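# Close the open desk freezer with a mobile arm robot

## Task

A freezer sitting on the desk has its door open. Push the door closed far enough that the gasket keeps it shut. The boxes inside must stay on the shelves they sit on. The freezer is not fixed down, so it must end up no more than about a hand's width from its starting spot. When finished, release everything and pull the robot away. The robot must not topple or be left leaning, or the task fails.

## Robot and tools

ROBOT. TidyBot++: a wheeled base (0.54 m long, 0.50 m wide, 0.38 m tall) on four powered casters, carrying one seven-joint arm with a two-finger gripper. The shoulder sits 0.12 m ahead of the base centre and 0.68 m up. Arm segments: upper arm 0.42 m, forearm 0.31 m, hand 0.31 m from wrist to the reported hand point. Cameras: base_camera (fixed, looking forward and down) and wrist_camera (on the hand, looking along it). The arm begins folded, hand down, sticking out at most 0.08 m beyond the base front.

FRAMES. Base frame: origin on the floor below the base centre, x ahead, y to the left, z up, metres. hand_pose is reported in this frame as the point between the finger pads; the hand's own z runs out along the fingers and the fingers close along its y. Odometry frame is the base frame as it was at scene start; base_odometry is wheel-count based (slip counts as motion), heading in rad, positive left, -3.142 to 3.142. base_tilt is in degrees, forward and right positive.

TOOL move. One action per call. Optional keys:
- base: an object with any of translate_m (metres, forward positive, -2 to 2), strafe_m (metres, left positive, -2 to 2), rotate_rad (radians, counter-clockwise from above positive, -6.3 to 6.3). All are offsets from the base's current position and axes, not places. translate and strafe together form one straight-line move.
- joints: absolute targets by name: joint_1_rad (any angle; positive turns the arm clockwise seen from above, the opposite sense to heading), joint_2_rad (-2.249 to 2.249; 0 = upper arm vertical, positive leans forward), joint_3_rad (any angle), joint_4_rad (-2.579 to 2.579; elbow, 0 straight, negative bends forward when joint_3 is 3.14), joint_5_rad (any angle), joint_6_rad (-2.099 to 2.099; wrist), joint_7_rad (any angle; hand roll, at 1.57 with hand down the fingers open left/right), gripper_pos (0 fully open to 1 fully closed; gap about 85 x (1 - gripper_pos) mm). Continuous joints take the short way, so send steps below half a turn.
- target: one list of seven numbers [x, y, z, qw, qx, qy, qz], an absolute hand pose in the base frame, metres plus unit quaternion. With target, joints may only contain gripper_pos.
- speeds: caps for this action: translate_m and strafe_m 0.05 to 0.5 m/s (give one key for a combined move), rotate_rad 0.1 to 1.57 rad/s.
- cameras: list of base_camera, wrist_camera or all; [] gives no images.
- blocking: true (default) waits until everything rests; false returns within about 0.5 s while motion continues.
A move with no action just reports state and images. Unknown keys make the call invalid; out-of-range values get it refused, and a refusal or an unrequested stop cancels the remaining calls of that reply.

TOOL wait: seconds 0 to 10, plus cameras; returns state like an empty move. TOOL stop: brakes all running motions (cameras optional). TOOL zoom_image: camera and region [x0, y0, x1, y1] in pixels of that camera's latest image, at most 504 by 504. TOOL finished_scene: scene (integer 1 to 3), ends the scene permanently; the goal must hold without the robot.

RESULT LINES. move: done, or the worst status word. base_status, joint_status, hand_status: done, moving, off_target (rested away from target, may still push), contact_stop, time_out, not_followed, torque_fault, limit_stop_at_motor_heat. hand_status is done within 10 mm and 2 degrees; typically moves finish off_target within about 3 cm. hand_target is where the joint targets would put the hand. joint_positions, motor_effort (percent of max, peak in brackets), base_odometry, base_tilt, on_its_own (things the robot did unasked), "joint command not followed" / "pose unreachable" (targets held back by a check, e.g. self-collision), ARM HIT, MOTOR HOT, OVER-TEMPERATURE FAULT. pictures lists image order.

PRACTICE. To fix a hand position, add (wanted minus read) to your previous target's x, y, z; to hold still, resend hand_target, not hand_pose. For joint corrections add (wanted minus read) to each last command. A pointing-down hand reaches at most about 0.94 m high, only near the base. Targets low and close in front, or far from the current pose, can swing the arm into the base, which nothing prevents. Out-of-reach poses wander up to 10 s then time_out. The arm does not avoid obstacles and keeps pushing when blocked, harder with each correction.

AVOID. Driving or turning while the arm is snagged above about 0.6 m can topple the robot; sideways or horizontal forces on a raised hand can lift wheels; reaching far out from folded over nearby furniture can tip it too. Back away or retract to recover a lean. Big hits can exceed torque limits (104.5 N m joints 1-4, 51.3 N m joints 5-7), freezing the arm 10 s. Long stretched or pushing poses heat motors until the arm sags. Do not slam the door, shove the loose freezer along the desk, knock boxes off shelves, or drive a blocked base. After closing, open the gripper, retract the arm and back the base off before finishing.

Each tool is called after "Call:" as a command line: name --argument value for each argument, lists and objects as JSON in quotes; but a table of rows of numbers goes row by row, as --pt "numbers of a row", without its own name.

## Session

Call:
move --joints '{"joint_6_rad":0.62}'

Scene clock: 2.07 s.
move: done
base_odometry: x=+0.000 y=+0.000 heading=+0.000
base_tilt: forward=+0.3 right=+0.5
base_status: not commanded
joint_positions: joint_1_rad=+0.024 joint_2_rad=-0.323 joint_3_rad=+3.113 joint_4_rad=-2.553 joint_5_rad=+0.000 joint_6_rad=+0.551 joint_7_rad=+1.526 gripper_pos=+0.000
joint_status: all done
motor_effort: joint_1_rad=+0(1) joint_2_rad=-8(8) joint_3_rad=+1(1) joint_4_rad=+18(18) joint_5_rad=+0(1) joint_6_rad=+9(10) joint_7_rad=+0(1)
hand_pose: x=+0.5431 y=+0.0042 z=+0.8548 quat_wxyz=(-0.012, +0.744, -0.012, +0.668) (m; base frame)
hand_target: x=+0.5451 y=+0.0044 z=+0.8770 quat_wxyz=(-0.013, +0.720, -0.012, +0.694) (m; base frame)
hand_status: not commanded
pictures: base_camera, wrist_camera
camera_calibration:
wrist_camera: T_world_to_cam=[[-0.0108239, -0.999004, -0.0432831, 0.0452744], [-0.0967581, 0.0441289, -0.994329, 0.960958], [0.995249, -0.00657452, -0.0971394, -0.318924], [0, 0, 0, 1]] pos_world=[0.41088, 0.000726596, 0.926488]

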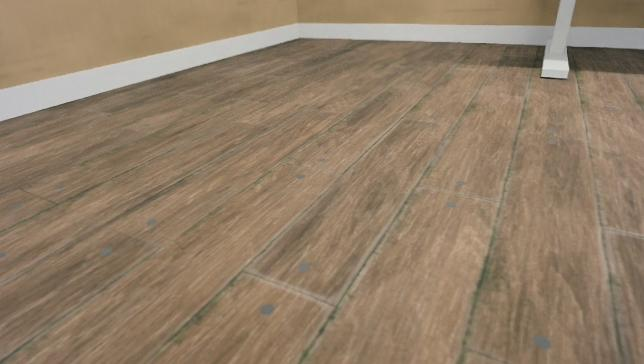

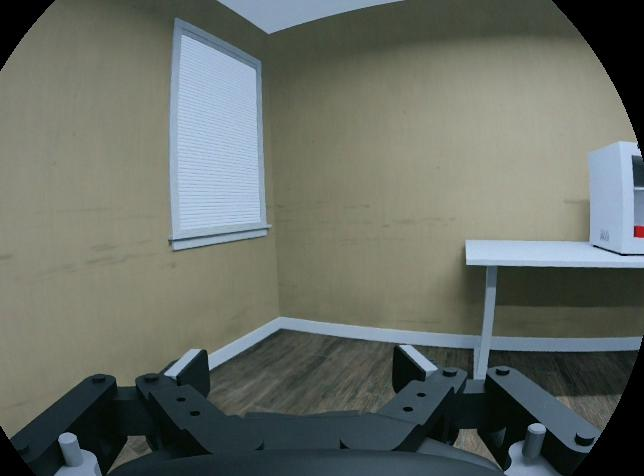

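Call:
move --base '{"rotate_rad":-0.75}' --joints '{"gripper_pos":1,"joint_6_rad":0.66}'

Call:
zoom_image --camera "wrist_camera" --region '[100, 80, 500, 380]'

Scene clock: 5.63 s.
move: done
base_odometry: x=+0.000 y=+0.000 heading=-0.750
base_tilt: forward=+0.3 right=+0.6
base_status: done
joint_positions: joint_1_rad=+0.024 joint_2_rad=-0.323 joint_3_rad=+3.113 joint_4_rad=-2.553 joint_5_rad=+0.000 joint_6_rad=+0.599 joint_7_rad=+1.526 gripper_pos=+0.999
joint_status: all done
motor_effort: joint_1_rad=+1(1) joint_2_rad=-7(9) joint_3_rad=+1(2) joint_4_rad=+18(19) joint_5_rad=+0(1) joint_6_rad=+9(10) joint_7_rad=+0(1)
hand_pose: x=+0.5444 y=+0.0042 z=+0.8696 quat_wxyz=(-0.013, +0.728, -0.012, +0.685) (m; base frame)
hand_target: x=+0.5453 y=+0.0045 z=+0.8895 quat_wxyz=(-0.014, +0.706, -0.011, +0.708) (m; base frame)
hand_status: not commanded
pictures: base_camera, wrist_camera
camera_calibration:
wrist_camera: T_world_to_cam=[[-0.00848172, -0.998998, -0.0439351, 0.0452757], [-0.0493381, 0.0443012, -0.997799, 0.952963], [0.998746, -0.00629538, -0.0496645, -0.361915], [0, 0, 0, 1]] pos_world=[0.408862, 0.000734494, 0.934881]

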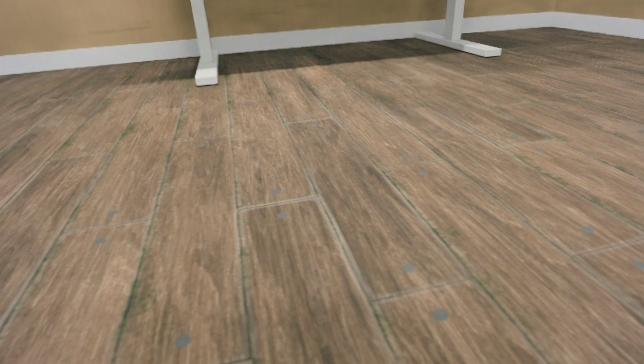

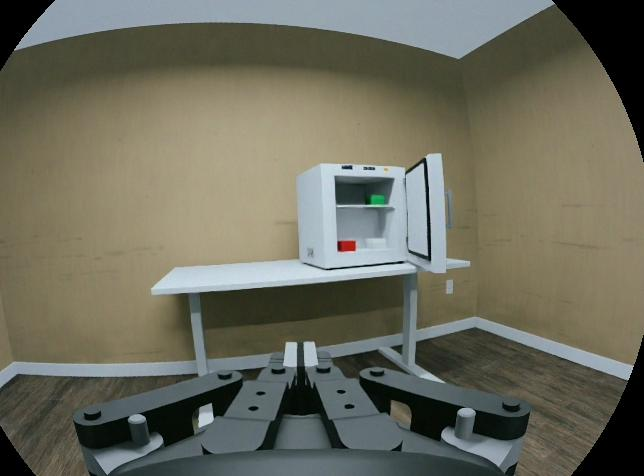

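Scaled by 1.260.

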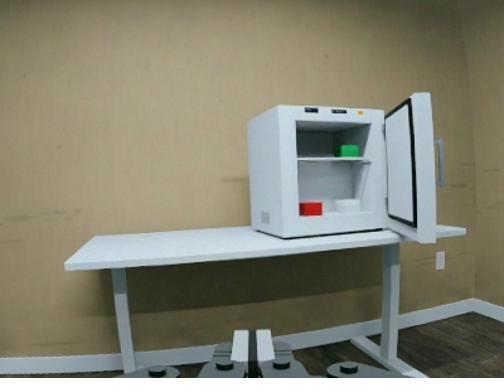

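Call:
move --base '{"translate_m":0.5,"strafe_m":-0.4}'

Call:
zoom_image --camera "wrist_camera" --region '[140, 80, 500, 380]'

Scene clock: 14.60 s.
move: done
base_odometry: x=+0.093 y=-0.634 heading=-0.750
base_tilt: forward=+0.3 right=+0.6
base_status: done
joint_positions: joint_1_rad=+0.024 joint_2_rad=-0.324 joint_3_rad=+3.113 joint_4_rad=-2.553 joint_5_rad=+0.000 joint_6_rad=+0.599 joint_7_rad=+1.526 gripper_pos=+0.999
joint_status: not commanded
motor_effort: joint_1_rad=+0(1) joint_2_rad=-8(10) joint_3_rad=+1(2) joint_4_rad=+18(19) joint_5_rad=+0(1) joint_6_rad=+9(10) joint_7_rad=+0(1)
hand_pose: x=+0.5443 y=+0.0042 z=+0.8696 quat_wxyz=(-0.013, +0.728, -0.012, +0.685) (m; base frame)
hand_target: x=+0.5453 y=+0.0045 z=+0.8895 quat_wxyz=(-0.014, +0.706, -0.011, +0.708) (m; base frame)
hand_status: not commanded
pictures: base_camera, wrist_camera
camera_calibration:
wrist_camera: T_world_to_cam=[[-0.00847398, -0.998999, -0.0439323, 0.0452729], [-0.0491623, 0.0442969, -0.997808, 0.952949], [0.998755, -0.00629559, -0.0494884, -0.362036], [0, 0, 0, 1]] pos_world=[0.408818, 0.000735577, 0.934932]

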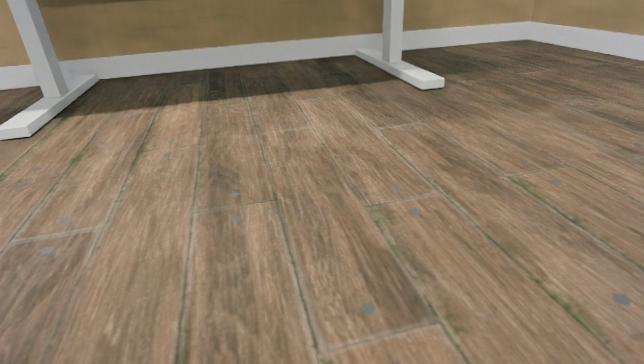

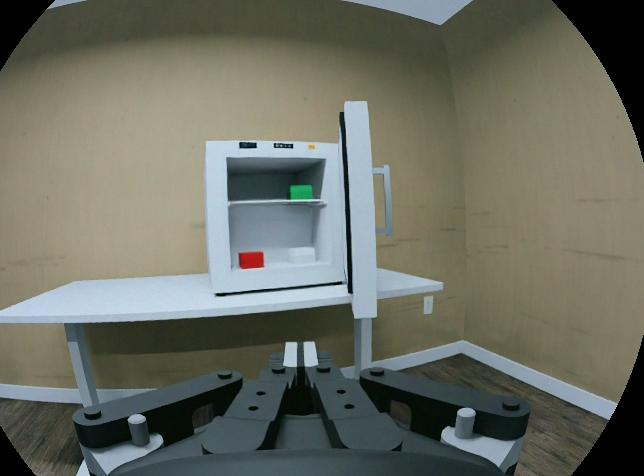

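Scaled by 1.400.

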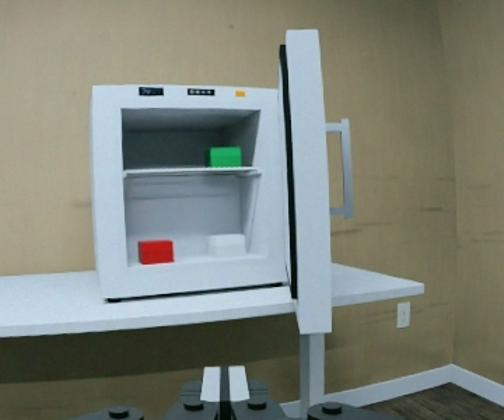

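Call:
move --base '{"strafe_m":-0.78}' --cameras '[]'

Call:
move --base '{"rotate_rad":1.047}' --cameras '["wrist_camera"]'

Scene clock: 33.27 s.
move: done
base_odometry: x=-0.438 y=-1.204 heading=-0.750
base_tilt: forward=+0.3 right=+0.6
base_status: done
joint_positions: joint_1_rad=+0.024 joint_2_rad=-0.324 joint_3_rad=+3.113 joint_4_rad=-2.553 joint_5_rad=+0.000 joint_6_rad=+0.599 joint_7_rad=+1.526 gripper_pos=+0.999
joint_status: not commanded
motor_effort: joint_1_rad=+0(2) joint_2_rad=-8(9) joint_3_rad=+1(2) joint_4_rad=+18(19) joint_5_rad=+0(1) joint_6_rad=+9(10) joint_7_rad=+0(1)
hand_pose: x=+0.5443 y=+0.0043 z=+0.8696 quat_wxyz=(-0.013, +0.728, -0.012, +0.685) (m; base frame)
hand_target: x=+0.5453 y=+0.0045 z=+0.8895 quat_wxyz=(-0.014, +0.706, -0.011, +0.708) (m; base frame)
hand_status: not commanded
pictures: none
No camera images: "cameras" was empty.

Scene clock: 35.20 s.
move: done
base_odometry: x=-0.438 y=-1.204 heading=+0.297
base_tilt: forward=+0.3 right=+0.6
base_status: done
joint_positions: joint_1_rad=+0.024 joint_2_rad=-0.324 joint_3_rad=+3.113 joint_4_rad=-2.553 joint_5_rad=+0.000 joint_6_rad=+0.599 joint_7_rad=+1.526 gripper_pos=+0.999
joint_status: not commanded
motor_effort: joint_1_rad=+0(2) joint_2_rad=-8(9) joint_3_rad=+1(2) joint_4_rad=+18(18) joint_5_rad=+0(1) joint_6_rad=+9(10) joint_7_rad=+0(1)
hand_pose: x=+0.5443 y=+0.0044 z=+0.8696 quat_wxyz=(-0.013, +0.728, -0.012, +0.685) (m; base frame)
hand_target: x=+0.5453 y=+0.0045 z=+0.8895 quat_wxyz=(-0.014, +0.706, -0.011, +0.708) (m; base frame)
hand_status: not commanded
pictures: wrist_camera
camera_calibration:
wrist_camera: T_world_to_cam=[[-0.00822354, -0.999004, -0.0438483, 0.0451858], [-0.0491754, 0.0442007, -0.997812, 0.952951], [0.998756, -0.00604929, -0.0494899, -0.362032], [0, 0, 0, 1]] pos_world=[0.408815, 0.000829603, 0.93493]

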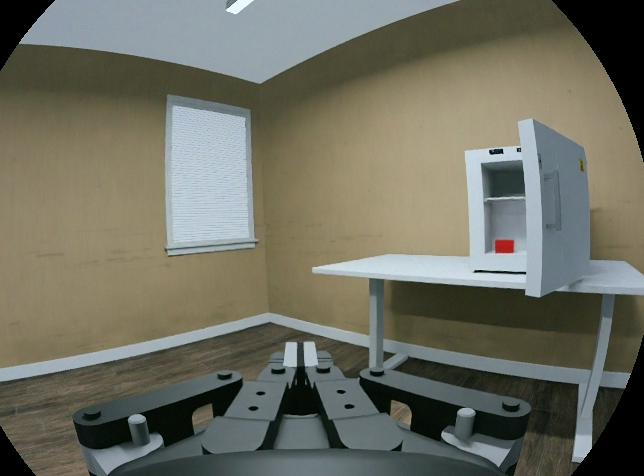

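Call:
move --base '{"translate_m":0.435,"strafe_m":-0.753}' --speeds '{"translate_m":0.35}' --cameras '["wrist_camera"]'

Scene clock: 41.20 s.
move: done
base_odometry: x=+0.198 y=-1.797 heading=+0.298
base_tilt: forward=+0.3 right=+0.5
base_status: done
joint_positions: joint_1_rad=+0.024 joint_2_rad=-0.324 joint_3_rad=+3.113 joint_4_rad=-2.553 joint_5_rad=+0.000 joint_6_rad=+0.599 joint_7_rad=+1.526 gripper_pos=+0.999
joint_status: not commanded
motor_effort: joint_1_rad=+0(1) joint_2_rad=-7(10) joint_3_rad=+1(3) joint_4_rad=+18(19) joint_5_rad=+0(1) joint_6_rad=+9(10) joint_7_rad=+0(1)
hand_pose: x=+0.5443 y=+0.0044 z=+0.8697 quat_wxyz=(-0.013, +0.728, -0.012, +0.686) (m; base frame)
hand_target: x=+0.5453 y=+0.0045 z=+0.8895 quat_wxyz=(-0.014, +0.706, -0.011, +0.708) (m; base frame)
hand_status: not commanded
pictures: wrist_camera
camera_calibration:
wrist_camera: T_world_to_cam=[[-0.00807861, -0.999008, -0.0438014, 0.0451363], [-0.0490633, 0.044146, -0.99782, 0.952937], [0.998763, -0.00591196, -0.0493713, -0.362125], [0, 0, 0, 1]] pos_world=[0.408796, 0.00088229, 0.934957]

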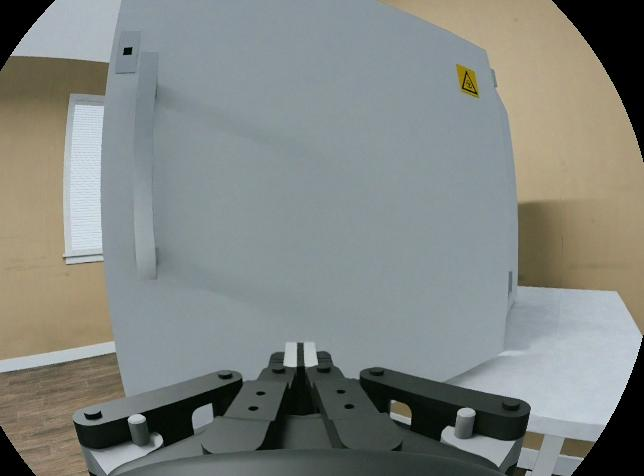

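Call:
move --base '{"translate_m":0.135,"strafe_m":0.075}' --speeds '{"translate_m":0.15}' --cameras '["wrist_camera"]'

Call:
move --base '{"translate_m":0.078,"strafe_m":0.07,"rotate_rad":-0.1}' --speeds '{"translate_m":0.08,"rotate_rad":0.1}' --cameras '["wrist_camera"]'

Scene clock: 49.63 s.
move: done
base_odometry: x=+0.305 y=-1.686 heading=+0.297
base_tilt: forward=+0.4 right=+0.5
base_status: done
joint_positions: joint_1_rad=+0.024 joint_2_rad=-0.324 joint_3_rad=+3.113 joint_4_rad=-2.553 joint_5_rad=+0.000 joint_6_rad=+0.599 joint_7_rad=+1.526 gripper_pos=+0.999
joint_status: not commanded
motor_effort: joint_1_rad=+0(2) joint_2_rad=-8(11) joint_3_rad=+1(2) joint_4_rad=+18(20) joint_5_rad=+0(1) joint_6_rad=+9(10) joint_7_rad=+0(1)
hand_pose: x=+0.5441 y=+0.0044 z=+0.8696 quat_wxyz=(-0.013, +0.728, -0.012, +0.686) (m; base frame)
hand_target: x=+0.5453 y=+0.0045 z=+0.8895 quat_wxyz=(-0.014, +0.706, -0.011, +0.708) (m; base frame)
hand_status: not commanded
pictures: wrist_camera
camera_calibration:
wrist_camera: T_world_to_cam=[[-0.00824164, -0.999004, -0.0438463, 0.045179], [-0.0488995, 0.044198, -0.997825, 0.952811], [0.99877, -0.00607965, -0.0492151, -0.362067], [0, 0, 0, 1]] pos_world=[0.408586, 0.000820441, 0.934901]

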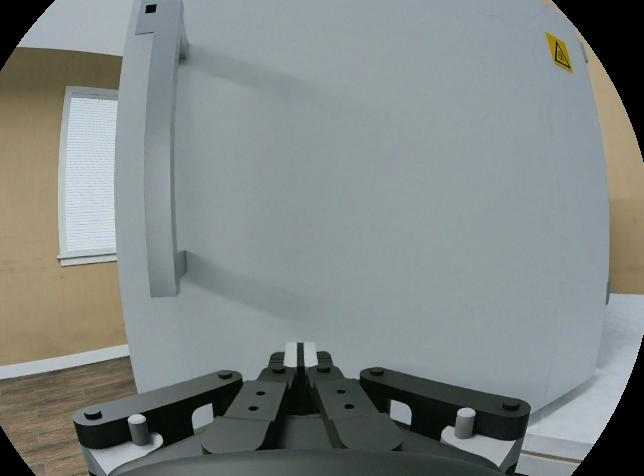

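Scene clock: 51.43 s.
move: done
base_odometry: x=+0.360 y=-1.596 heading=+0.197
base_tilt: forward=+0.3 right=+0.6
base_status: done
joint_positions: joint_1_rad=+0.024 joint_2_rad=-0.324 joint_3_rad=+3.113 joint_4_rad=-2.553 joint_5_rad=+0.000 joint_6_rad=+0.599 joint_7_rad=+1.526 gripper_pos=+0.999
joint_status: not commanded
motor_effort: joint_1_rad=+0(1) joint_2_rad=-8(9) joint_3_rad=+1(2) joint_4_rad=+19(20) joint_5_rad=+0(1) joint_6_rad=+9(10) joint_7_rad=+0(1)
hand_pose: x=+0.5441 y=+0.0044 z=+0.8697 quat_wxyz=(-0.013, +0.728, -0.012, +0.686) (m; base frame)
hand_target: x=+0.5453 y=+0.0045 z=+0.8895 quat_wxyz=(-0.014, +0.706, -0.011, +0.708) (m; base frame)
hand_status: not commanded
pictures: wrist_camera
camera_calibration:
wrist_camera: T_world_to_cam=[[-0.00823712, -0.999004, -0.0438465, 0.0451783], [-0.0488095, 0.0441974, -0.99783, 0.952797], [0.998774, -0.00607912, -0.049125, -0.362142], [0, 0, 0, 1]] pos_world=[0.408576, 0.000820711, 0.93492]

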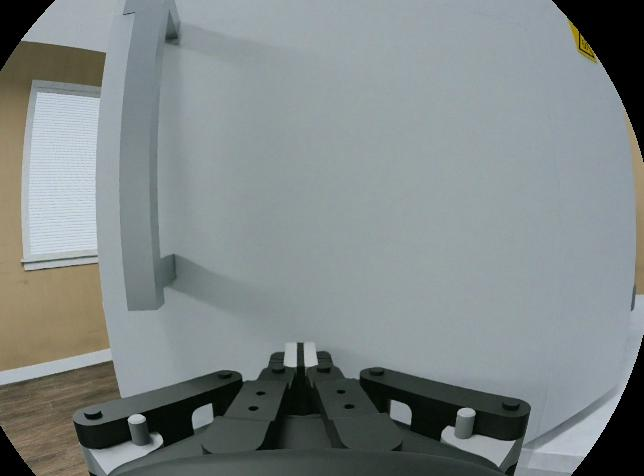

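Call:
move --base '{"translate_m":0.06,"strafe_m":0.05,"rotate_rad":-0.07}' --speeds '{"translate_m":0.08,"rotate_rad":0.1}' --cameras '["wrist_camera"]'

Call:
move --base '{"translate_m":0.06,"strafe_m":0.05,"rotate_rad":-0.08}' --speeds '{"translate_m":0.08,"rotate_rad":0.1}' --cameras '["wrist_camera"]'

Scene clock: 54.97 s.
move: done
base_odometry: x=+0.409 y=-1.535 heading=+0.126
base_tilt: forward=+0.4 right=+0.5
base_status: done
joint_positions: joint_1_rad=+0.024 joint_2_rad=-0.324 joint_3_rad=+3.113 joint_4_rad=-2.553 joint_5_rad=+0.000 joint_6_rad=+0.599 joint_7_rad=+1.526 gripper_pos=+0.999
joint_status: not commanded
motor_effort: joint_1_rad=+0(1) joint_2_rad=-8(9) joint_3_rad=+1(2) joint_4_rad=+18(20) joint_5_rad=+0(1) joint_6_rad=+9(10) joint_7_rad=+0(1)
hand_pose: x=+0.5441 y=+0.0044 z=+0.8697 quat_wxyz=(-0.013, +0.728, -0.012, +0.686) (m; base frame)
hand_target: x=+0.5453 y=+0.0045 z=+0.8895 quat_wxyz=(-0.014, +0.706, -0.011, +0.708) (m; base frame)
hand_status: not commanded
pictures: wrist_camera
camera_calibration:
wrist_camera: T_world_to_cam=[[-0.00823083, -0.999004, -0.0438471, 0.0451763], [-0.0486859, 0.0441969, -0.997836, 0.952754], [0.99878, -0.00607828, -0.0490012, -0.362231], [0, 0, 0, 1]] pos_world=[0.408547, 0.000820778, 0.934923]

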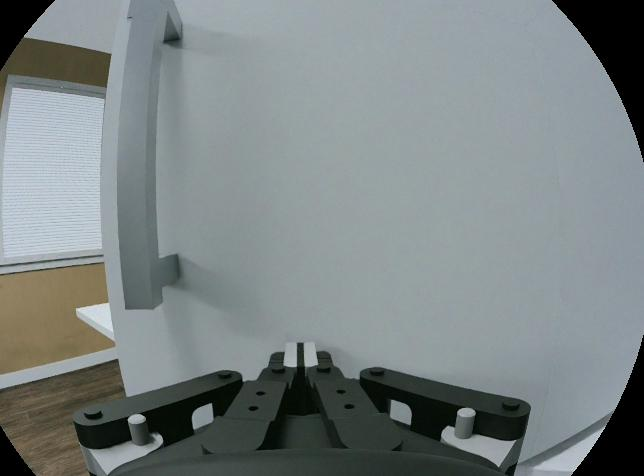

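Scene clock: 56.43 s.
move: done
base_odometry: x=+0.462 y=-1.478 heading=+0.046
base_tilt: forward=+0.3 right=+0.5
base_status: done
joint_positions: joint_1_rad=+0.024 joint_2_rad=-0.324 joint_3_rad=+3.113 joint_4_rad=-2.553 joint_5_rad=+0.000 joint_6_rad=+0.599 joint_7_rad=+1.526 gripper_pos=+0.999
joint_status: not commanded
motor_effort: joint_1_rad=+0(1) joint_2_rad=-8(10) joint_3_rad=+1(2) joint_4_rad=+18(19) joint_5_rad=+0(1) joint_6_rad=+9(10) joint_7_rad=+0(1)
hand_pose: x=+0.5440 y=+0.0044 z=+0.8697 quat_wxyz=(-0.013, +0.728, -0.012, +0.686) (m; base frame)
hand_target: x=+0.5453 y=+0.0045 z=+0.8895 quat_wxyz=(-0.014, +0.706, -0.011, +0.708) (m; base frame)
hand_status: not commanded
pictures: wrist_camera
camera_calibration:
wrist_camera: T_world_to_cam=[[-0.00822729, -0.999005, -0.0438404, 0.0451693], [-0.0485687, 0.0441894, -0.997842, 0.952717], [0.998786, -0.00608027, -0.0488839, -0.362243], [0, 0, 0, 1]] pos_world=[0.408447, 0.000821822, 0.934933]

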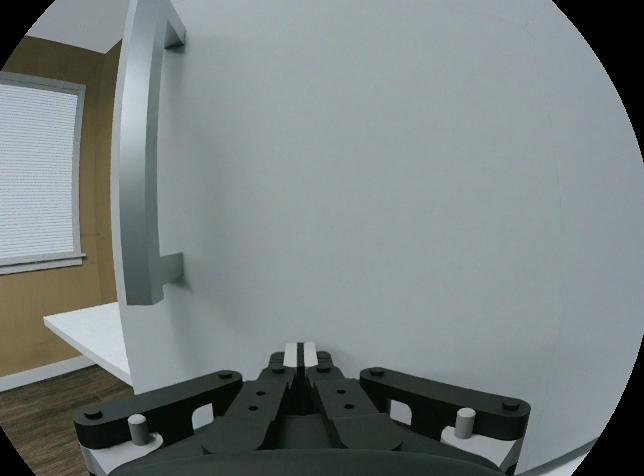

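Call:
move --base '{"translate_m":0.047,"strafe_m":0.052,"rotate_rad":-0.085}' --speeds '{"translate_m":0.08,"rotate_rad":0.1}' --cameras '[]'

Call:
move --base '{"translate_m":0.052,"strafe_m":0.046,"rotate_rad":-0.085}' --speeds '{"translate_m":0.08,"rotate_rad":0.1}' --cameras '["wrist_camera"]'

Scene clock: 63.63 s.
move: done
base_odometry: x=+0.507 y=-1.424 heading=-0.040
base_tilt: forward=+0.3 right=+0.5
base_status: done
joint_positions: joint_1_rad=+0.024 joint_2_rad=-0.324 joint_3_rad=+3.113 joint_4_rad=-2.554 joint_5_rad=+0.000 joint_6_rad=+0.599 joint_7_rad=+1.526 gripper_pos=+0.999
joint_status: not commanded
motor_effort: joint_1_rad=+0(2) joint_2_rad=-8(9) joint_3_rad=+1(2) joint_4_rad=+18(20) joint_5_rad=+0(1) joint_6_rad=+9(10) joint_7_rad=+1(1)
hand_pose: x=+0.5440 y=+0.0044 z=+0.8698 quat_wxyz=(-0.013, +0.728, -0.012, +0.686) (m; base frame)
hand_target: x=+0.5453 y=+0.0045 z=+0.8895 quat_wxyz=(-0.014, +0.706, -0.011, +0.708) (m; base frame)
hand_status: not commanded
pictures: none
No camera images: "cameras" was empty.

Scene clock: 65.00 s.
move: done
base_odometry: x=+0.561 y=-1.380 heading=-0.125
base_tilt: forward=+0.4 right=+0.5
base_status: done
joint_positions: joint_1_rad=+0.024 joint_2_rad=-0.325 joint_3_rad=+3.113 joint_4_rad=-2.554 joint_5_rad=+0.000 joint_6_rad=+0.599 joint_7_rad=+1.526 gripper_pos=+0.999
joint_status: not commanded
motor_effort: joint_1_rad=+0(1) joint_2_rad=-7(10) joint_3_rad=+1(2) joint_4_rad=+18(19) joint_5_rad=+0(1) joint_6_rad=+9(10) joint_7_rad=+0(1)
hand_pose: x=+0.5439 y=+0.0044 z=+0.8698 quat_wxyz=(-0.013, +0.728, -0.012, +0.686) (m; base frame)
hand_target: x=+0.5453 y=+0.0045 z=+0.8895 quat_wxyz=(-0.014, +0.706, -0.011, +0.708) (m; base frame)
hand_status: not commanded
pictures: wrist_camera
camera_calibration:
wrist_camera: T_world_to_cam=[[-0.00821666, -0.999005, -0.0438367, 0.0451628], [-0.0483278, 0.0441837, -0.997854, 0.95265], [0.998798, -0.00608049, -0.0486428, -0.362378], [0, 0, 0, 1]] pos_world=[0.408353, 0.000822772, 0.934958]

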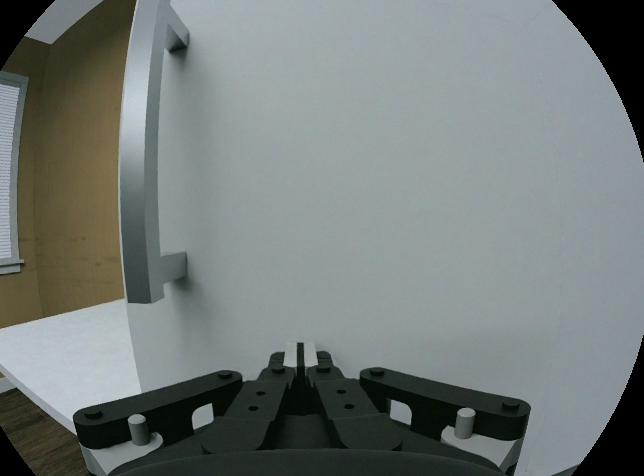

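Call:
move --base '{"translate_m":0.045,"strafe_m":0.037,"rotate_rad":-0.07}' --speeds '{"translate_m":0.08,"rotate_rad":0.1}' --cameras '[]'

Call:
move --base '{"translate_m":0.03,"strafe_m":0.024,"rotate_rad":-0.045}' --speeds '{"translate_m":0.06,"rotate_rad":0.1}' --cameras '["wrist_camera"]'

Scene clock: 68.63 s.
move: done
base_odometry: x=+0.610 y=-1.349 heading=-0.196
base_tilt: forward=+0.4 right=+0.5
base_status: done
joint_positions: joint_1_rad=+0.024 joint_2_rad=-0.325 joint_3_rad=+3.113 joint_4_rad=-2.554 joint_5_rad=+0.000 joint_6_rad=+0.599 joint_7_rad=+1.526 gripper_pos=+0.999
joint_status: not commanded
motor_effort: joint_1_rad=+0(1) joint_2_rad=-7(10) joint_3_rad=+1(2) joint_4_rad=+18(20) joint_5_rad=+0(1) joint_6_rad=+9(10) joint_7_rad=+1(1)
hand_pose: x=+0.5439 y=+0.0044 z=+0.8698 quat_wxyz=(-0.013, +0.728, -0.012, +0.686) (m; base frame)
hand_target: x=+0.5453 y=+0.0045 z=+0.8895 quat_wxyz=(-0.014, +0.706, -0.011, +0.708) (m; base frame)
hand_status: not commanded
pictures: none
No camera images: "cameras" was empty.

Scene clock: 69.73 s.
move: done
base_odometry: x=+0.644 y=-1.331 heading=-0.241
base_tilt: forward=+0.3 right=+0.5
base_status: done
joint_positions: joint_1_rad=+0.024 joint_2_rad=-0.325 joint_3_rad=+3.113 joint_4_rad=-2.554 joint_5_rad=+0.000 joint_6_rad=+0.599 joint_7_rad=+1.526 gripper_pos=+0.999
joint_status: not commanded
motor_effort: joint_1_rad=+1(1) joint_2_rad=-8(10) joint_3_rad=+1(2) joint_4_rad=+18(19) joint_5_rad=+0(1) joint_6_rad=+9(10) joint_7_rad=+0(1)
hand_pose: x=+0.5439 y=+0.0044 z=+0.8698 quat_wxyz=(-0.013, +0.728, -0.012, +0.686) (m; base frame)
hand_target: x=+0.5453 y=+0.0045 z=+0.8895 quat_wxyz=(-0.014, +0.706, -0.011, +0.708) (m; base frame)
hand_status: not commanded
pictures: wrist_camera
camera_calibration:
wrist_camera: T_world_to_cam=[[-0.00820807, -0.999005, -0.0438318, 0.0451568], [-0.0481205, 0.0441771, -0.997864, 0.952608], [0.998808, -0.00608133, -0.0484352, -0.362488], [0, 0, 0, 1]] pos_world=[0.408266, 0.000823978, 0.934996]

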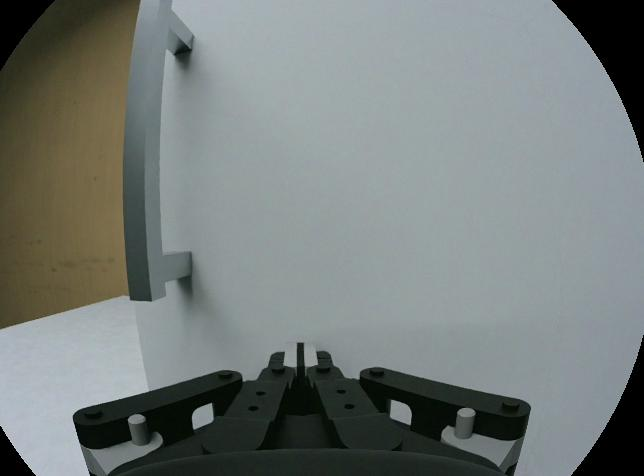

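Call:
move --base '{"translate_m":0.018,"strafe_m":0.015,"rotate_rad":-0.03}' --speeds '{"translate_m":0.06,"rotate_rad":0.1}' --cameras '[]'

Call:
move --base '{"translate_m":0.015,"strafe_m":0.01,"rotate_rad":-0.03}' --speeds '{"translate_m":0.06,"rotate_rad":0.1}' --cameras '["wrist_camera"]'

Scene clock: 73.10 s.
move: done
base_odometry: x=+0.665 y=-1.321 heading=-0.272
base_tilt: forward=+0.3 right=+0.5
base_status: done
joint_positions: joint_1_rad=+0.024 joint_2_rad=-0.325 joint_3_rad=+3.113 joint_4_rad=-2.554 joint_5_rad=+0.000 joint_6_rad=+0.599 joint_7_rad=+1.526 gripper_pos=+0.999
joint_status: not commanded
motor_effort: joint_1_rad=+0(1) joint_2_rad=-8(9) joint_3_rad=+1(2) joint_4_rad=+18(19) joint_5_rad=+0(1) joint_6_rad=+9(9) joint_7_rad=+0(1)
hand_pose: x=+0.5438 y=+0.0044 z=+0.8699 quat_wxyz=(-0.013, +0.727, -0.012, +0.686) (m; base frame)
hand_target: x=+0.5453 y=+0.0045 z=+0.8895 quat_wxyz=(-0.014, +0.706, -0.011, +0.708) (m; base frame)
hand_status: not commanded
pictures: none
No camera images: "cameras" was empty.

Scene clock: 74.07 s.
move: done
base_odometry: x=+0.682 y=-1.315 heading=-0.302
base_tilt: forward=+0.4 right=+0.6
base_status: done
joint_positions: joint_1_rad=+0.024 joint_2_rad=-0.333 joint_3_rad=+3.111 joint_4_rad=-2.562 joint_5_rad=+0.000 joint_6_rad=+0.601 joint_7_rad=+1.526 gripper_pos=+0.999
joint_status: not commanded
motor_effort: joint_1_rad=+1(3) joint_2_rad=-6(9) joint_3_rad=+1(4) joint_4_rad=+19(24) joint_5_rad=+0(1) joint_6_rad=+9(10) joint_7_rad=+1(1)
hand_pose: x=+0.5407 y=+0.0054 z=+0.8694 quat_wxyz=(-0.013, +0.727, -0.011, +0.687) (m; base frame)
hand_target: x=+0.5453 y=+0.0045 z=+0.8895 quat_wxyz=(-0.014, +0.706, -0.011, +0.708) (m; base frame)
hand_status: not commanded
pictures: wrist_camera
camera_calibration:
wrist_camera: T_world_to_cam=[[-0.00605947, -0.99906, -0.0429347, 0.0441917], [-0.0461426, 0.0431691, -0.998002, 0.951062], [0.998916, -0.00406624, -0.0463608, -0.361219], [0, 0, 0, 1]] pos_world=[0.40498, 0.0016248, 0.934312]

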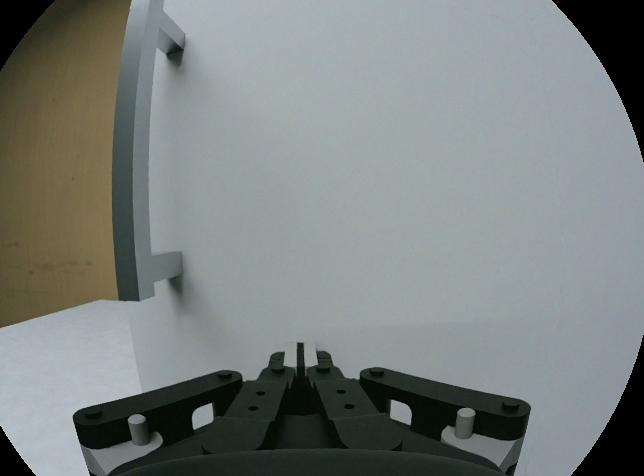

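Call:
move --base '{"translate_m":-0.6,"strafe_m":0.3}' --speeds '{"translate_m":0.3}' --cameras '["wrist_camera"]'

Call:
move --base '{"rotate_rad":-0.5,"strafe_m":0.35}' --cameras '["wrist_camera"]'

Call:
zoom_image --camera "wrist_camera" --region '[180, 80, 480, 350]'

Scene clock: 79.33 s.
move: done
base_odometry: x=+0.199 y=-0.850 heading=-0.302
base_tilt: forward=+0.3 right=+0.6
base_status: done
joint_positions: joint_1_rad=+0.024 joint_2_rad=-0.330 joint_3_rad=+3.111 joint_4_rad=-2.562 joint_5_rad=+0.000 joint_6_rad=+0.601 joint_7_rad=+1.526 gripper_pos=+0.999
joint_status: not commanded
motor_effort: joint_1_rad=+0(1) joint_2_rad=-7(10) joint_3_rad=+1(2) joint_4_rad=+18(19) joint_5_rad=+0(1) joint_6_rad=+9(10) joint_7_rad=+0(1)
hand_pose: x=+0.5412 y=+0.0054 z=+0.8683 quat_wxyz=(-0.013, +0.728, -0.011, +0.686) (m; base frame)
hand_target: x=+0.5453 y=+0.0045 z=+0.8895 quat_wxyz=(-0.014, +0.706, -0.011, +0.708) (m; base frame)
hand_status: not commanded
pictures: wrist_camera
camera_calibration:
wrist_camera: T_world_to_cam=[[-0.00617797, -0.999056, -0.0429886, 0.0442421], [-0.0489237, 0.0432399, -0.997866, 0.951288], [0.998783, -0.00406163, -0.0491447, -0.359331], [0, 0, 0, 1]] pos_world=[0.405707, 0.00160724, 0.933501]

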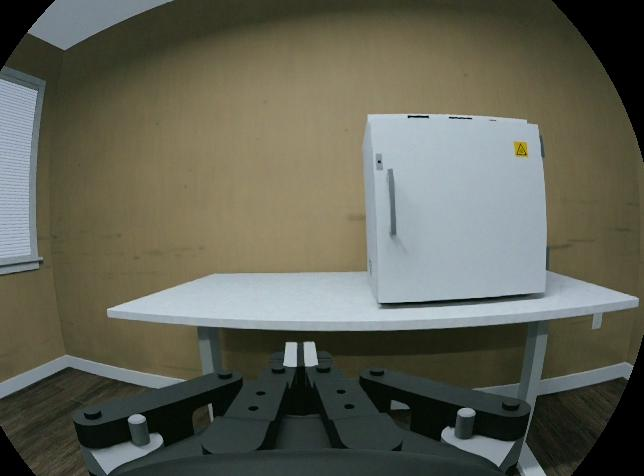

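Scene clock: 81.33 s.
move: done
base_odometry: x=+0.303 y=-0.516 heading=-0.803
base_tilt: forward=+0.3 right=+0.5
base_status: done
joint_positions: joint_1_rad=+0.024 joint_2_rad=-0.330 joint_3_rad=+3.112 joint_4_rad=-2.562 joint_5_rad=+0.000 joint_6_rad=+0.601 joint_7_rad=+1.526 gripper_pos=+0.999
joint_status: not commanded
motor_effort: joint_1_rad=+0(1) joint_2_rad=-8(9) joint_3_rad=+1(2) joint_4_rad=+18(19) joint_5_rad=+0(1) joint_6_rad=+9(10) joint_7_rad=+1(1)
hand_pose: x=+0.5413 y=+0.0048 z=+0.8683 quat_wxyz=(-0.013, +0.728, -0.012, +0.686) (m; base frame)
hand_target: x=+0.5453 y=+0.0045 z=+0.8895 quat_wxyz=(-0.014, +0.706, -0.011, +0.708) (m; base frame)
hand_status: not commanded
pictures: wrist_camera
camera_calibration:
wrist_camera: T_world_to_cam=[[-0.00742741, -0.999029, -0.0434168, 0.0446827], [-0.048859, 0.0437287, -0.997848, 0.951274], [0.998778, -0.00529013, -0.0491363, -0.35935], [0, 0, 0, 1]] pos_world=[0.405721, 0.00114034, 0.93351]

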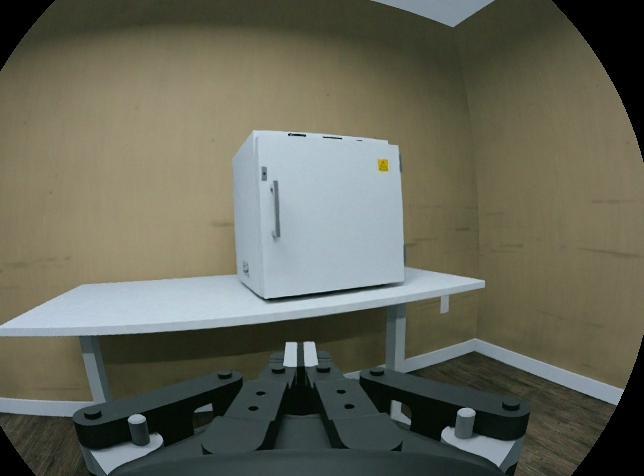

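Scaled by 1.680.

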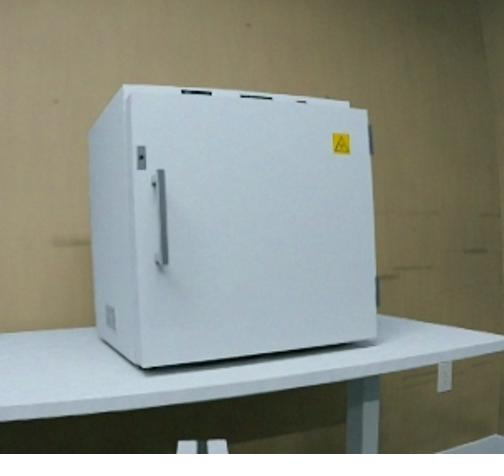

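Call:
zoom_image --camera "wrist_camera" --region '[225, 115, 305, 175]'

Call:
zoom_image --camera "wrist_camera" --region '[225, 240, 305, 310]'

Scaled by 6.300.

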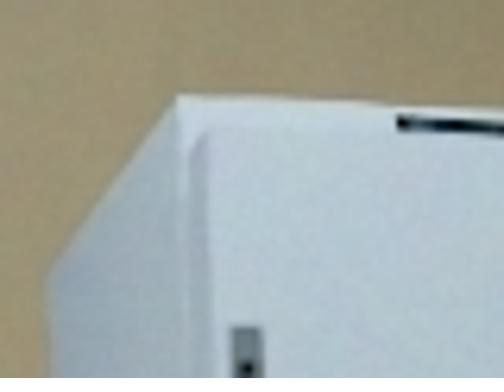

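Scaled by 6.300.

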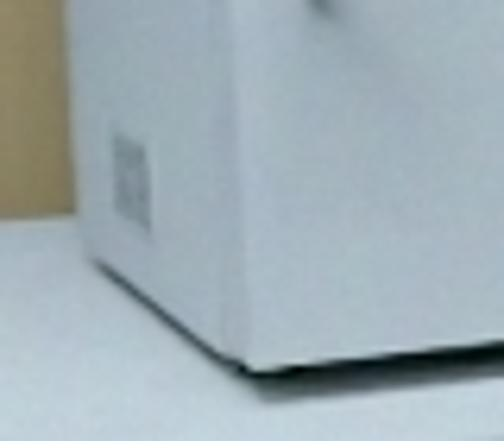

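Call:
move --base '{"translate_m":0.6,"strafe_m":0.97,"rotate_rad":-0.9}' --cameras '["wrist_camera","base_camera"]'

Call:
zoom_image --camera "wrist_camera" --region '[200, 50, 450, 350]'

Scene clock: 91.67 s.
move: done
base_odometry: x=+1.417 y=-0.273 heading=-1.703
base_tilt: forward=+0.3 right=+0.5
base_status: done
joint_positions: joint_1_rad=+0.024 joint_2_rad=-0.330 joint_3_rad=+3.112 joint_4_rad=-2.562 joint_5_rad=+0.000 joint_6_rad=+0.601 joint_7_rad=+1.526 gripper_pos=+0.999
joint_status: not commanded
motor_effort: joint_1_rad=+0(2) joint_2_rad=-8(8) joint_3_rad=+1(2) joint_4_rad=+18(19) joint_5_rad=+0(1) joint_6_rad=+9(10) joint_7_rad=+0(1)
hand_pose: x=+0.5413 y=+0.0048 z=+0.8683 quat_wxyz=(-0.013, +0.728, -0.012, +0.686) (m; base frame)
hand_target: x=+0.5453 y=+0.0045 z=+0.8895 quat_wxyz=(-0.014, +0.706, -0.011, +0.708) (m; base frame)
hand_status: not commanded
pictures: base_camera, wrist_camera
camera_calibration:
wrist_camera: T_world_to_cam=[[-0.00742741, -0.999029, -0.0434168, 0.0446827], [-0.048859, 0.0437287, -0.997848, 0.951274], [0.998778, -0.00529013, -0.0491363, -0.35935], [0, 0, 0, 1]] pos_world=[0.405721, 0.00114034, 0.93351]

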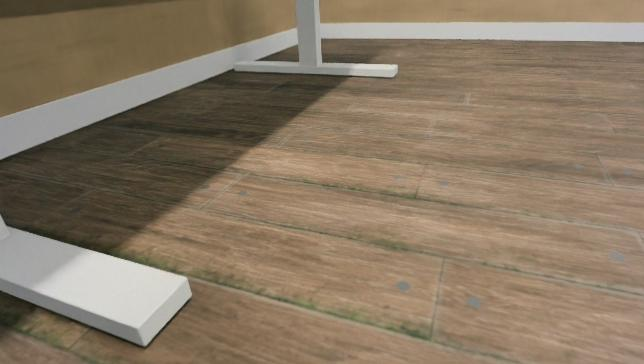

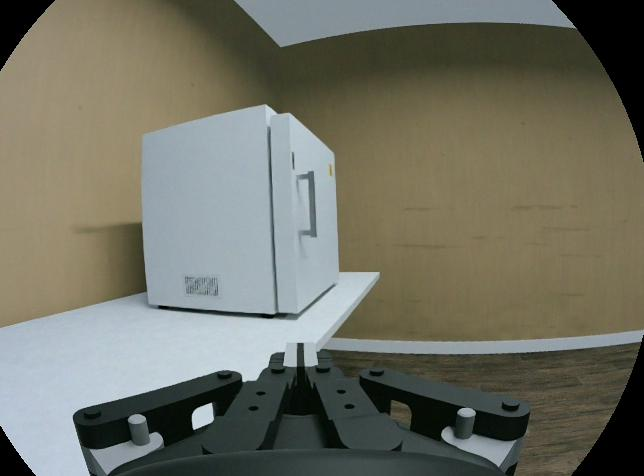

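Scaled by 1.680.

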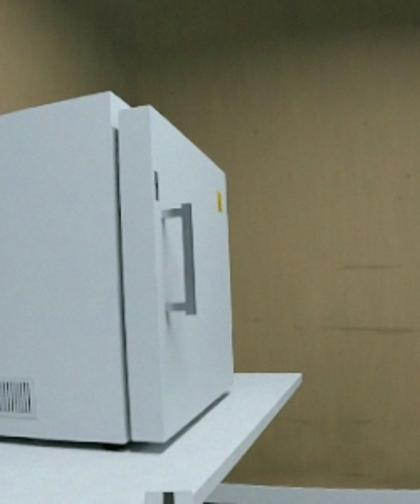

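Call:
zoom_image --camera "wrist_camera" --region '[240, 90, 320, 170]'

Call:
zoom_image --camera "wrist_camera" --region '[240, 245, 320, 325]'

Scaled by 6.300.

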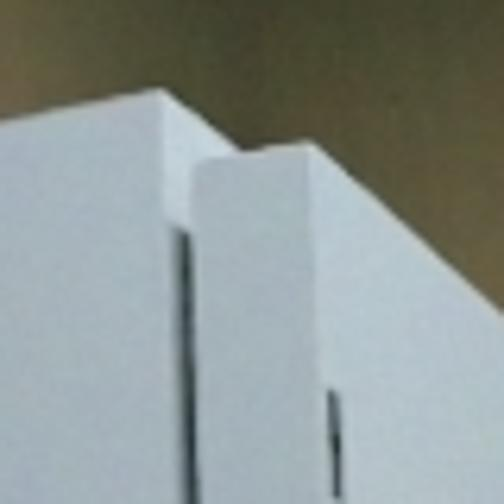

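Scaled by 6.300.

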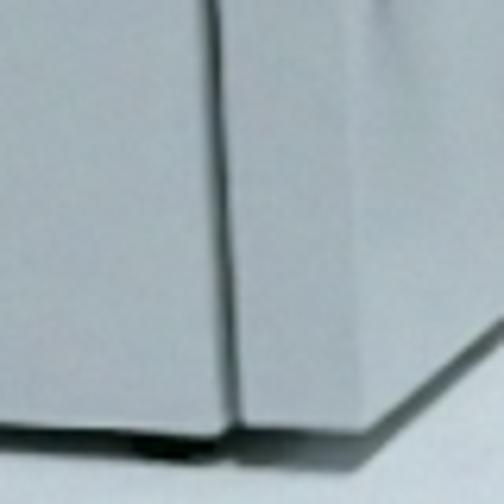

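Call:
move --base '{"translate_m":0.388,"strafe_m":-1.072}' --cameras '[]'

Call:
move --base '{"rotate_rad":1.303}' --cameras '[]'

Call:
move --base '{"translate_m":0.408,"strafe_m":-0.533}' --speeds '{"translate_m":0.3}' --cameras '["wrist_camera"]'

Scene clock: 103.13 s.
move: done
base_odometry: x=+0.303 y=-0.516 heading=-1.704
base_tilt: forward=+0.3 right=+0.5
base_status: done
joint_positions: joint_1_rad=+0.024 joint_2_rad=-0.330 joint_3_rad=+3.112 joint_4_rad=-2.562 joint_5_rad=+0.000 joint_6_rad=+0.601 joint_7_rad=+1.526 gripper_pos=+0.999
joint_status: not commanded
motor_effort: joint_1_rad=+0(1) joint_2_rad=-7(9) joint_3_rad=+1(2) joint_4_rad=+18(19) joint_5_rad=+0(1) joint_6_rad=+9(10) joint_7_rad=+0(1)
hand_pose: x=+0.5413 y=+0.0047 z=+0.8683 quat_wxyz=(-0.013, +0.728, -0.012, +0.686) (m; base frame)
hand_target: x=+0.5453 y=+0.0045 z=+0.8895 quat_wxyz=(-0.014, +0.706, -0.011, +0.708) (m; base frame)
hand_status: not commanded
pictures: none
No camera images: "cameras" was empty.

Scene clock: 105.23 s.
move: done
base_odometry: x=+0.303 y=-0.516 heading=-0.401
base_tilt: forward=+0.4 right=+0.5
base_status: done
joint_positions: joint_1_rad=+0.024 joint_2_rad=-0.330 joint_3_rad=+3.112 joint_4_rad=-2.562 joint_5_rad=+0.000 joint_6_rad=+0.601 joint_7_rad=+1.526 gripper_pos=+0.999
joint_status: not commanded
motor_effort: joint_1_rad=-1(2) joint_2_rad=-7(8) joint_3_rad=+1(2) joint_4_rad=+18(19) joint_5_rad=+0(1) joint_6_rad=+9(10) joint_7_rad=+0(1)
hand_pose: x=+0.5413 y=+0.0048 z=+0.8683 quat_wxyz=(-0.013, +0.728, -0.012, +0.686) (m; base frame)
hand_target: x=+0.5453 y=+0.0045 z=+0.8895 quat_wxyz=(-0.014, +0.706, -0.011, +0.708) (m; base frame)
hand_status: not commanded
pictures: none
No camera images: "cameras" was empty.

Scene clock: 108.43 s.
move: done
base_odometry: x=+0.471 y=-1.167 heading=-0.401
base_tilt: forward=+0.3 right=+0.6
base_status: done
joint_positions: joint_1_rad=+0.024 joint_2_rad=-0.330 joint_3_rad=+3.112 joint_4_rad=-2.562 joint_5_rad=+0.000 joint_6_rad=+0.601 joint_7_rad=+1.526 gripper_pos=+0.999
joint_status: not commanded
motor_effort: joint_1_rad=+0(1) joint_2_rad=-8(10) joint_3_rad=+1(2) joint_4_rad=+18(19) joint_5_rad=+0(1) joint_6_rad=+9(10) joint_7_rad=+0(1)
hand_pose: x=+0.5413 y=+0.0048 z=+0.8682 quat_wxyz=(-0.013, +0.728, -0.012, +0.686) (m; base frame)
hand_target: x=+0.5453 y=+0.0045 z=+0.8895 quat_wxyz=(-0.014, +0.706, -0.011, +0.708) (m; base frame)
hand_status: not commanded
pictures: wrist_camera
camera_calibration:
wrist_camera: T_world_to_cam=[[-0.00743889, -0.999029, -0.0434212, 0.044687], [-0.0491228, 0.0437351, -0.997835, 0.951296], [0.998765, -0.00528981, -0.0494005, -0.359168], [0, 0, 0, 1]] pos_world=[0.405788, 0.00113873, 0.933434]

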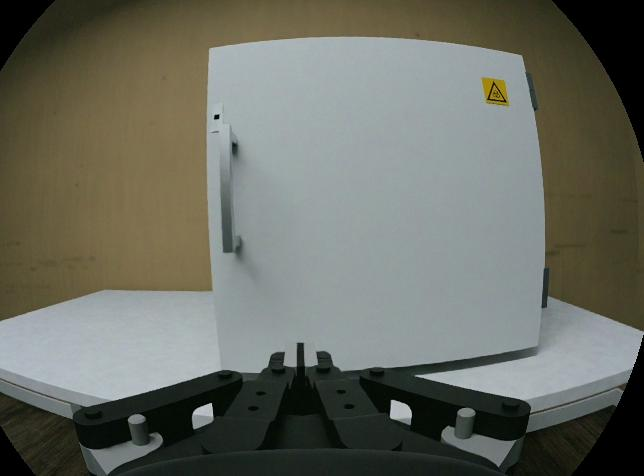

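Call:
move --base '{"translate_m":0.225}' --speeds '{"translate_m":0.1}' --cameras '[]'

Call:
move --base '{"translate_m":0.015}' --speeds '{"translate_m":0.05}' --cameras '["wrist_camera"]'

Scene clock: 113.90 s.
move: done
base_odometry: x=+0.678 y=-1.255 heading=-0.401
base_tilt: forward=+0.3 right=+0.6
base_status: done
joint_positions: joint_1_rad=+0.024 joint_2_rad=-0.329 joint_3_rad=+3.112 joint_4_rad=-2.562 joint_5_rad=+0.000 joint_6_rad=+0.601 joint_7_rad=+1.526 gripper_pos=+0.999
joint_status: not commanded
motor_effort: joint_1_rad=-1(1) joint_2_rad=-8(10) joint_3_rad=+1(1) joint_4_rad=+19(19) joint_5_rad=+0(1) joint_6_rad=+9(10) joint_7_rad=+0(1)
hand_pose: x=+0.5414 y=+0.0048 z=+0.8680 quat_wxyz=(-0.013, +0.728, -0.012, +0.685) (m; base frame)
hand_target: x=+0.5453 y=+0.0045 z=+0.8895 quat_wxyz=(-0.014, +0.706, -0.011, +0.708) (m; base frame)
hand_status: not commanded
pictures: none
No camera images: "cameras" was empty.

Scene clock: 114.67 s.
move: done
base_odometry: x=+0.692 y=-1.261 heading=-0.401
base_tilt: forward=+0.3 right=+0.6
base_status: done
joint_positions: joint_1_rad=+0.024 joint_2_rad=-0.329 joint_3_rad=+3.112 joint_4_rad=-2.562 joint_5_rad=+0.000 joint_6_rad=+0.601 joint_7_rad=+1.526 gripper_pos=+0.999
joint_status: not commanded
motor_effort: joint_1_rad=+0(1) joint_2_rad=-7(9) joint_3_rad=+1(1) joint_4_rad=+18(19) joint_5_rad=+0(1) joint_6_rad=+9(10) joint_7_rad=+0(1)
hand_pose: x=+0.5414 y=+0.0048 z=+0.8680 quat_wxyz=(-0.013, +0.728, -0.012, +0.685) (m; base frame)
hand_target: x=+0.5453 y=+0.0045 z=+0.8895 quat_wxyz=(-0.014, +0.706, -0.011, +0.708) (m; base frame)
hand_status: not commanded
pictures: wrist_camera
camera_calibration:
wrist_camera: T_world_to_cam=[[-0.00745803, -0.999029, -0.0434286, 0.0446943], [-0.0495626, 0.0437457, -0.997813, 0.951333], [0.998743, -0.00528928, -0.0498407, -0.358866], [0, 0, 0, 1]] pos_world=[0.405899, 0.00113604, 0.933307]

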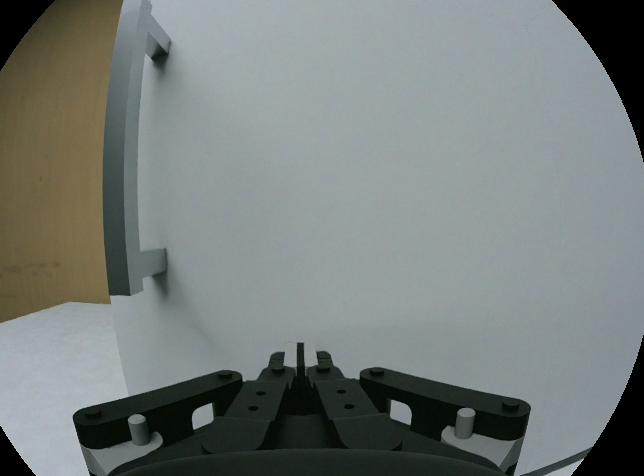

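Call:
move --base '{"translate_m":0.012}' --speeds '{"translate_m":0.05}' --cameras '[]'

Call:
move --base '{"translate_m":0.01}' --speeds '{"translate_m":0.05}' --cameras '["wrist_camera"]'

Scene clock: 117.13 s.
move: done
base_odometry: x=+0.703 y=-1.265 heading=-0.401
base_tilt: forward=+0.3 right=+0.5
base_status: done
joint_positions: joint_1_rad=+0.024 joint_2_rad=-0.331 joint_3_rad=+3.112 joint_4_rad=-2.563 joint_5_rad=+0.000 joint_6_rad=+0.602 joint_7_rad=+1.526 gripper_pos=+0.999
joint_status: not commanded
motor_effort: joint_1_rad=+0(1) joint_2_rad=-6(9) joint_3_rad=+1(1) joint_4_rad=+18(24) joint_5_rad=+0(1) joint_6_rad=+9(10) joint_7_rad=+0(1)
hand_pose: x=+0.5409 y=+0.0048 z=+0.8680 quat_wxyz=(-0.013, +0.728, -0.012, +0.686) (m; base frame)
hand_target: x=+0.5453 y=+0.0045 z=+0.8895 quat_wxyz=(-0.014, +0.706, -0.011, +0.708) (m; base frame)
hand_status: not commanded
pictures: none
No camera images: "cameras" was empty.

Scene clock: 117.77 s.
move: done
base_odometry: x=+0.712 y=-1.269 heading=-0.401
base_tilt: forward=+0.3 right=+0.5
base_status: done
joint_positions: joint_1_rad=+0.024 joint_2_rad=-0.357 joint_3_rad=+3.112 joint_4_rad=-2.583 joint_5_rad=+0.000 joint_6_rad=+0.602 joint_7_rad=+1.526 gripper_pos=+0.999
joint_status: not commanded
motor_effort: joint_1_rad=-1(1) joint_2_rad=-1(6) joint_3_rad=+0(2) joint_4_rad=+23(25) joint_5_rad=+1(1) joint_6_rad=+9(9) joint_7_rad=+0(1)
hand_pose: x=+0.5316 y=+0.0047 z=+0.8676 quat_wxyz=(-0.013, +0.726, -0.011, +0.688) (m; base frame)
hand_target: x=+0.5453 y=+0.0045 z=+0.8895 quat_wxyz=(-0.014, +0.706, -0.011, +0.708) (m; base frame)
hand_status: not commanded
pictures: wrist_camera
camera_calibration:
wrist_camera: T_world_to_cam=[[-0.00738292, -0.99906, -0.0427219, 0.0439425], [-0.0428879, 0.0430001, -0.998154, 0.94725], [0.999053, -0.00553704, -0.0431651, -0.355071], [0, 0, 0, 1]] pos_world=[0.395685, 0.00120328, 0.932053]

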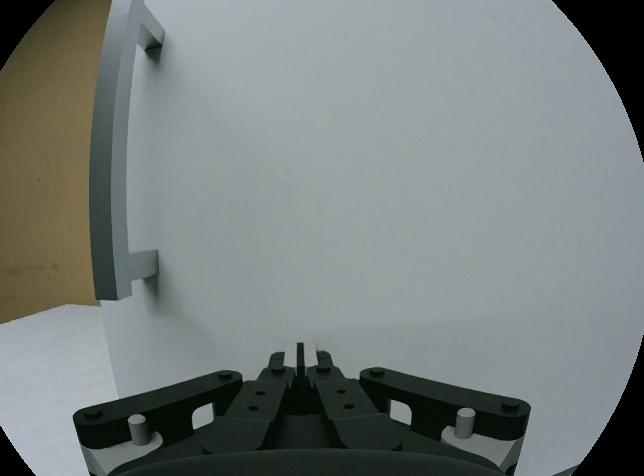

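Call:
move --base '{"translate_m":0.01}' --speeds '{"translate_m":0.05}' --cameras '[]'

Call:
move --base '{"translate_m":-0.5}' --speeds '{"translate_m":0.3}' --cameras '["wrist_camera"]'

Scene clock: 120.83 s.
move: done
base_odometry: x=+0.721 y=-1.273 heading=-0.401
base_tilt: forward=+0.3 right=+0.5
base_status: done
joint_positions: joint_1_rad=+0.024 joint_2_rad=-0.366 joint_3_rad=+3.109 joint_4_rad=-2.590 joint_5_rad=+0.000 joint_6_rad=+0.602 joint_7_rad=+1.526 gripper_pos=+0.999
joint_status: not commanded
motor_effort: joint_1_rad=+2(3) joint_2_rad=+2(7) joint_3_rad=+4(4) joint_4_rad=+23(28) joint_5_rad=-1(2) joint_6_rad=+9(10) joint_7_rad=+0(1)
hand_pose: x=+0.5287 y=+0.0061 z=+0.8674 quat_wxyz=(-0.013, +0.725, -0.010, +0.689) (m; base frame)
hand_target: x=+0.5453 y=+0.0045 z=+0.8895 quat_wxyz=(-0.014, +0.706, -0.011, +0.708) (m; base frame)
hand_status: not commanded
pictures: none
No camera images: "cameras" was empty.

Scene clock: 123.43 s.
move: done
base_odometry: x=+0.261 y=-1.078 heading=-0.401
base_tilt: forward=+0.3 right=+0.5
base_status: done
joint_positions: joint_1_rad=+0.024 joint_2_rad=-0.326 joint_3_rad=+3.110 joint_4_rad=-2.565 joint_5_rad=+0.000 joint_6_rad=+0.603 joint_7_rad=+1.526 gripper_pos=+0.999
joint_status: not commanded
motor_effort: joint_1_rad=+0(1) joint_2_rad=-7(11) joint_3_rad=+1(4) joint_4_rad=+18(23) joint_5_rad=+0(1) joint_6_rad=+9(10) joint_7_rad=+0(1)
hand_pose: x=+0.5413 y=+0.0057 z=+0.8651 quat_wxyz=(-0.014, +0.730, -0.011, +0.683) (m; base frame)
hand_target: x=+0.5453 y=+0.0045 z=+0.8895 quat_wxyz=(-0.014, +0.706, -0.011, +0.708) (m; base frame)
hand_status: not commanded
pictures: wrist_camera
camera_calibration:
wrist_camera: T_world_to_cam=[[-0.00564658, -0.999067, -0.0428063, 0.0440106], [-0.0550421, 0.0430526, -0.997555, 0.951142], [0.998468, -0.00327663, -0.0552338, -0.35413], [0, 0, 0, 1]] pos_world=[0.406189, 0.00186007, 0.931141]

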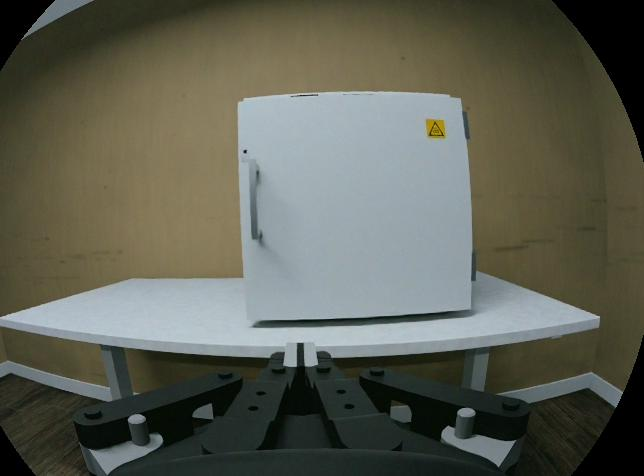

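Call:
finished_scene --scene 2

The scene is finished: the task was done.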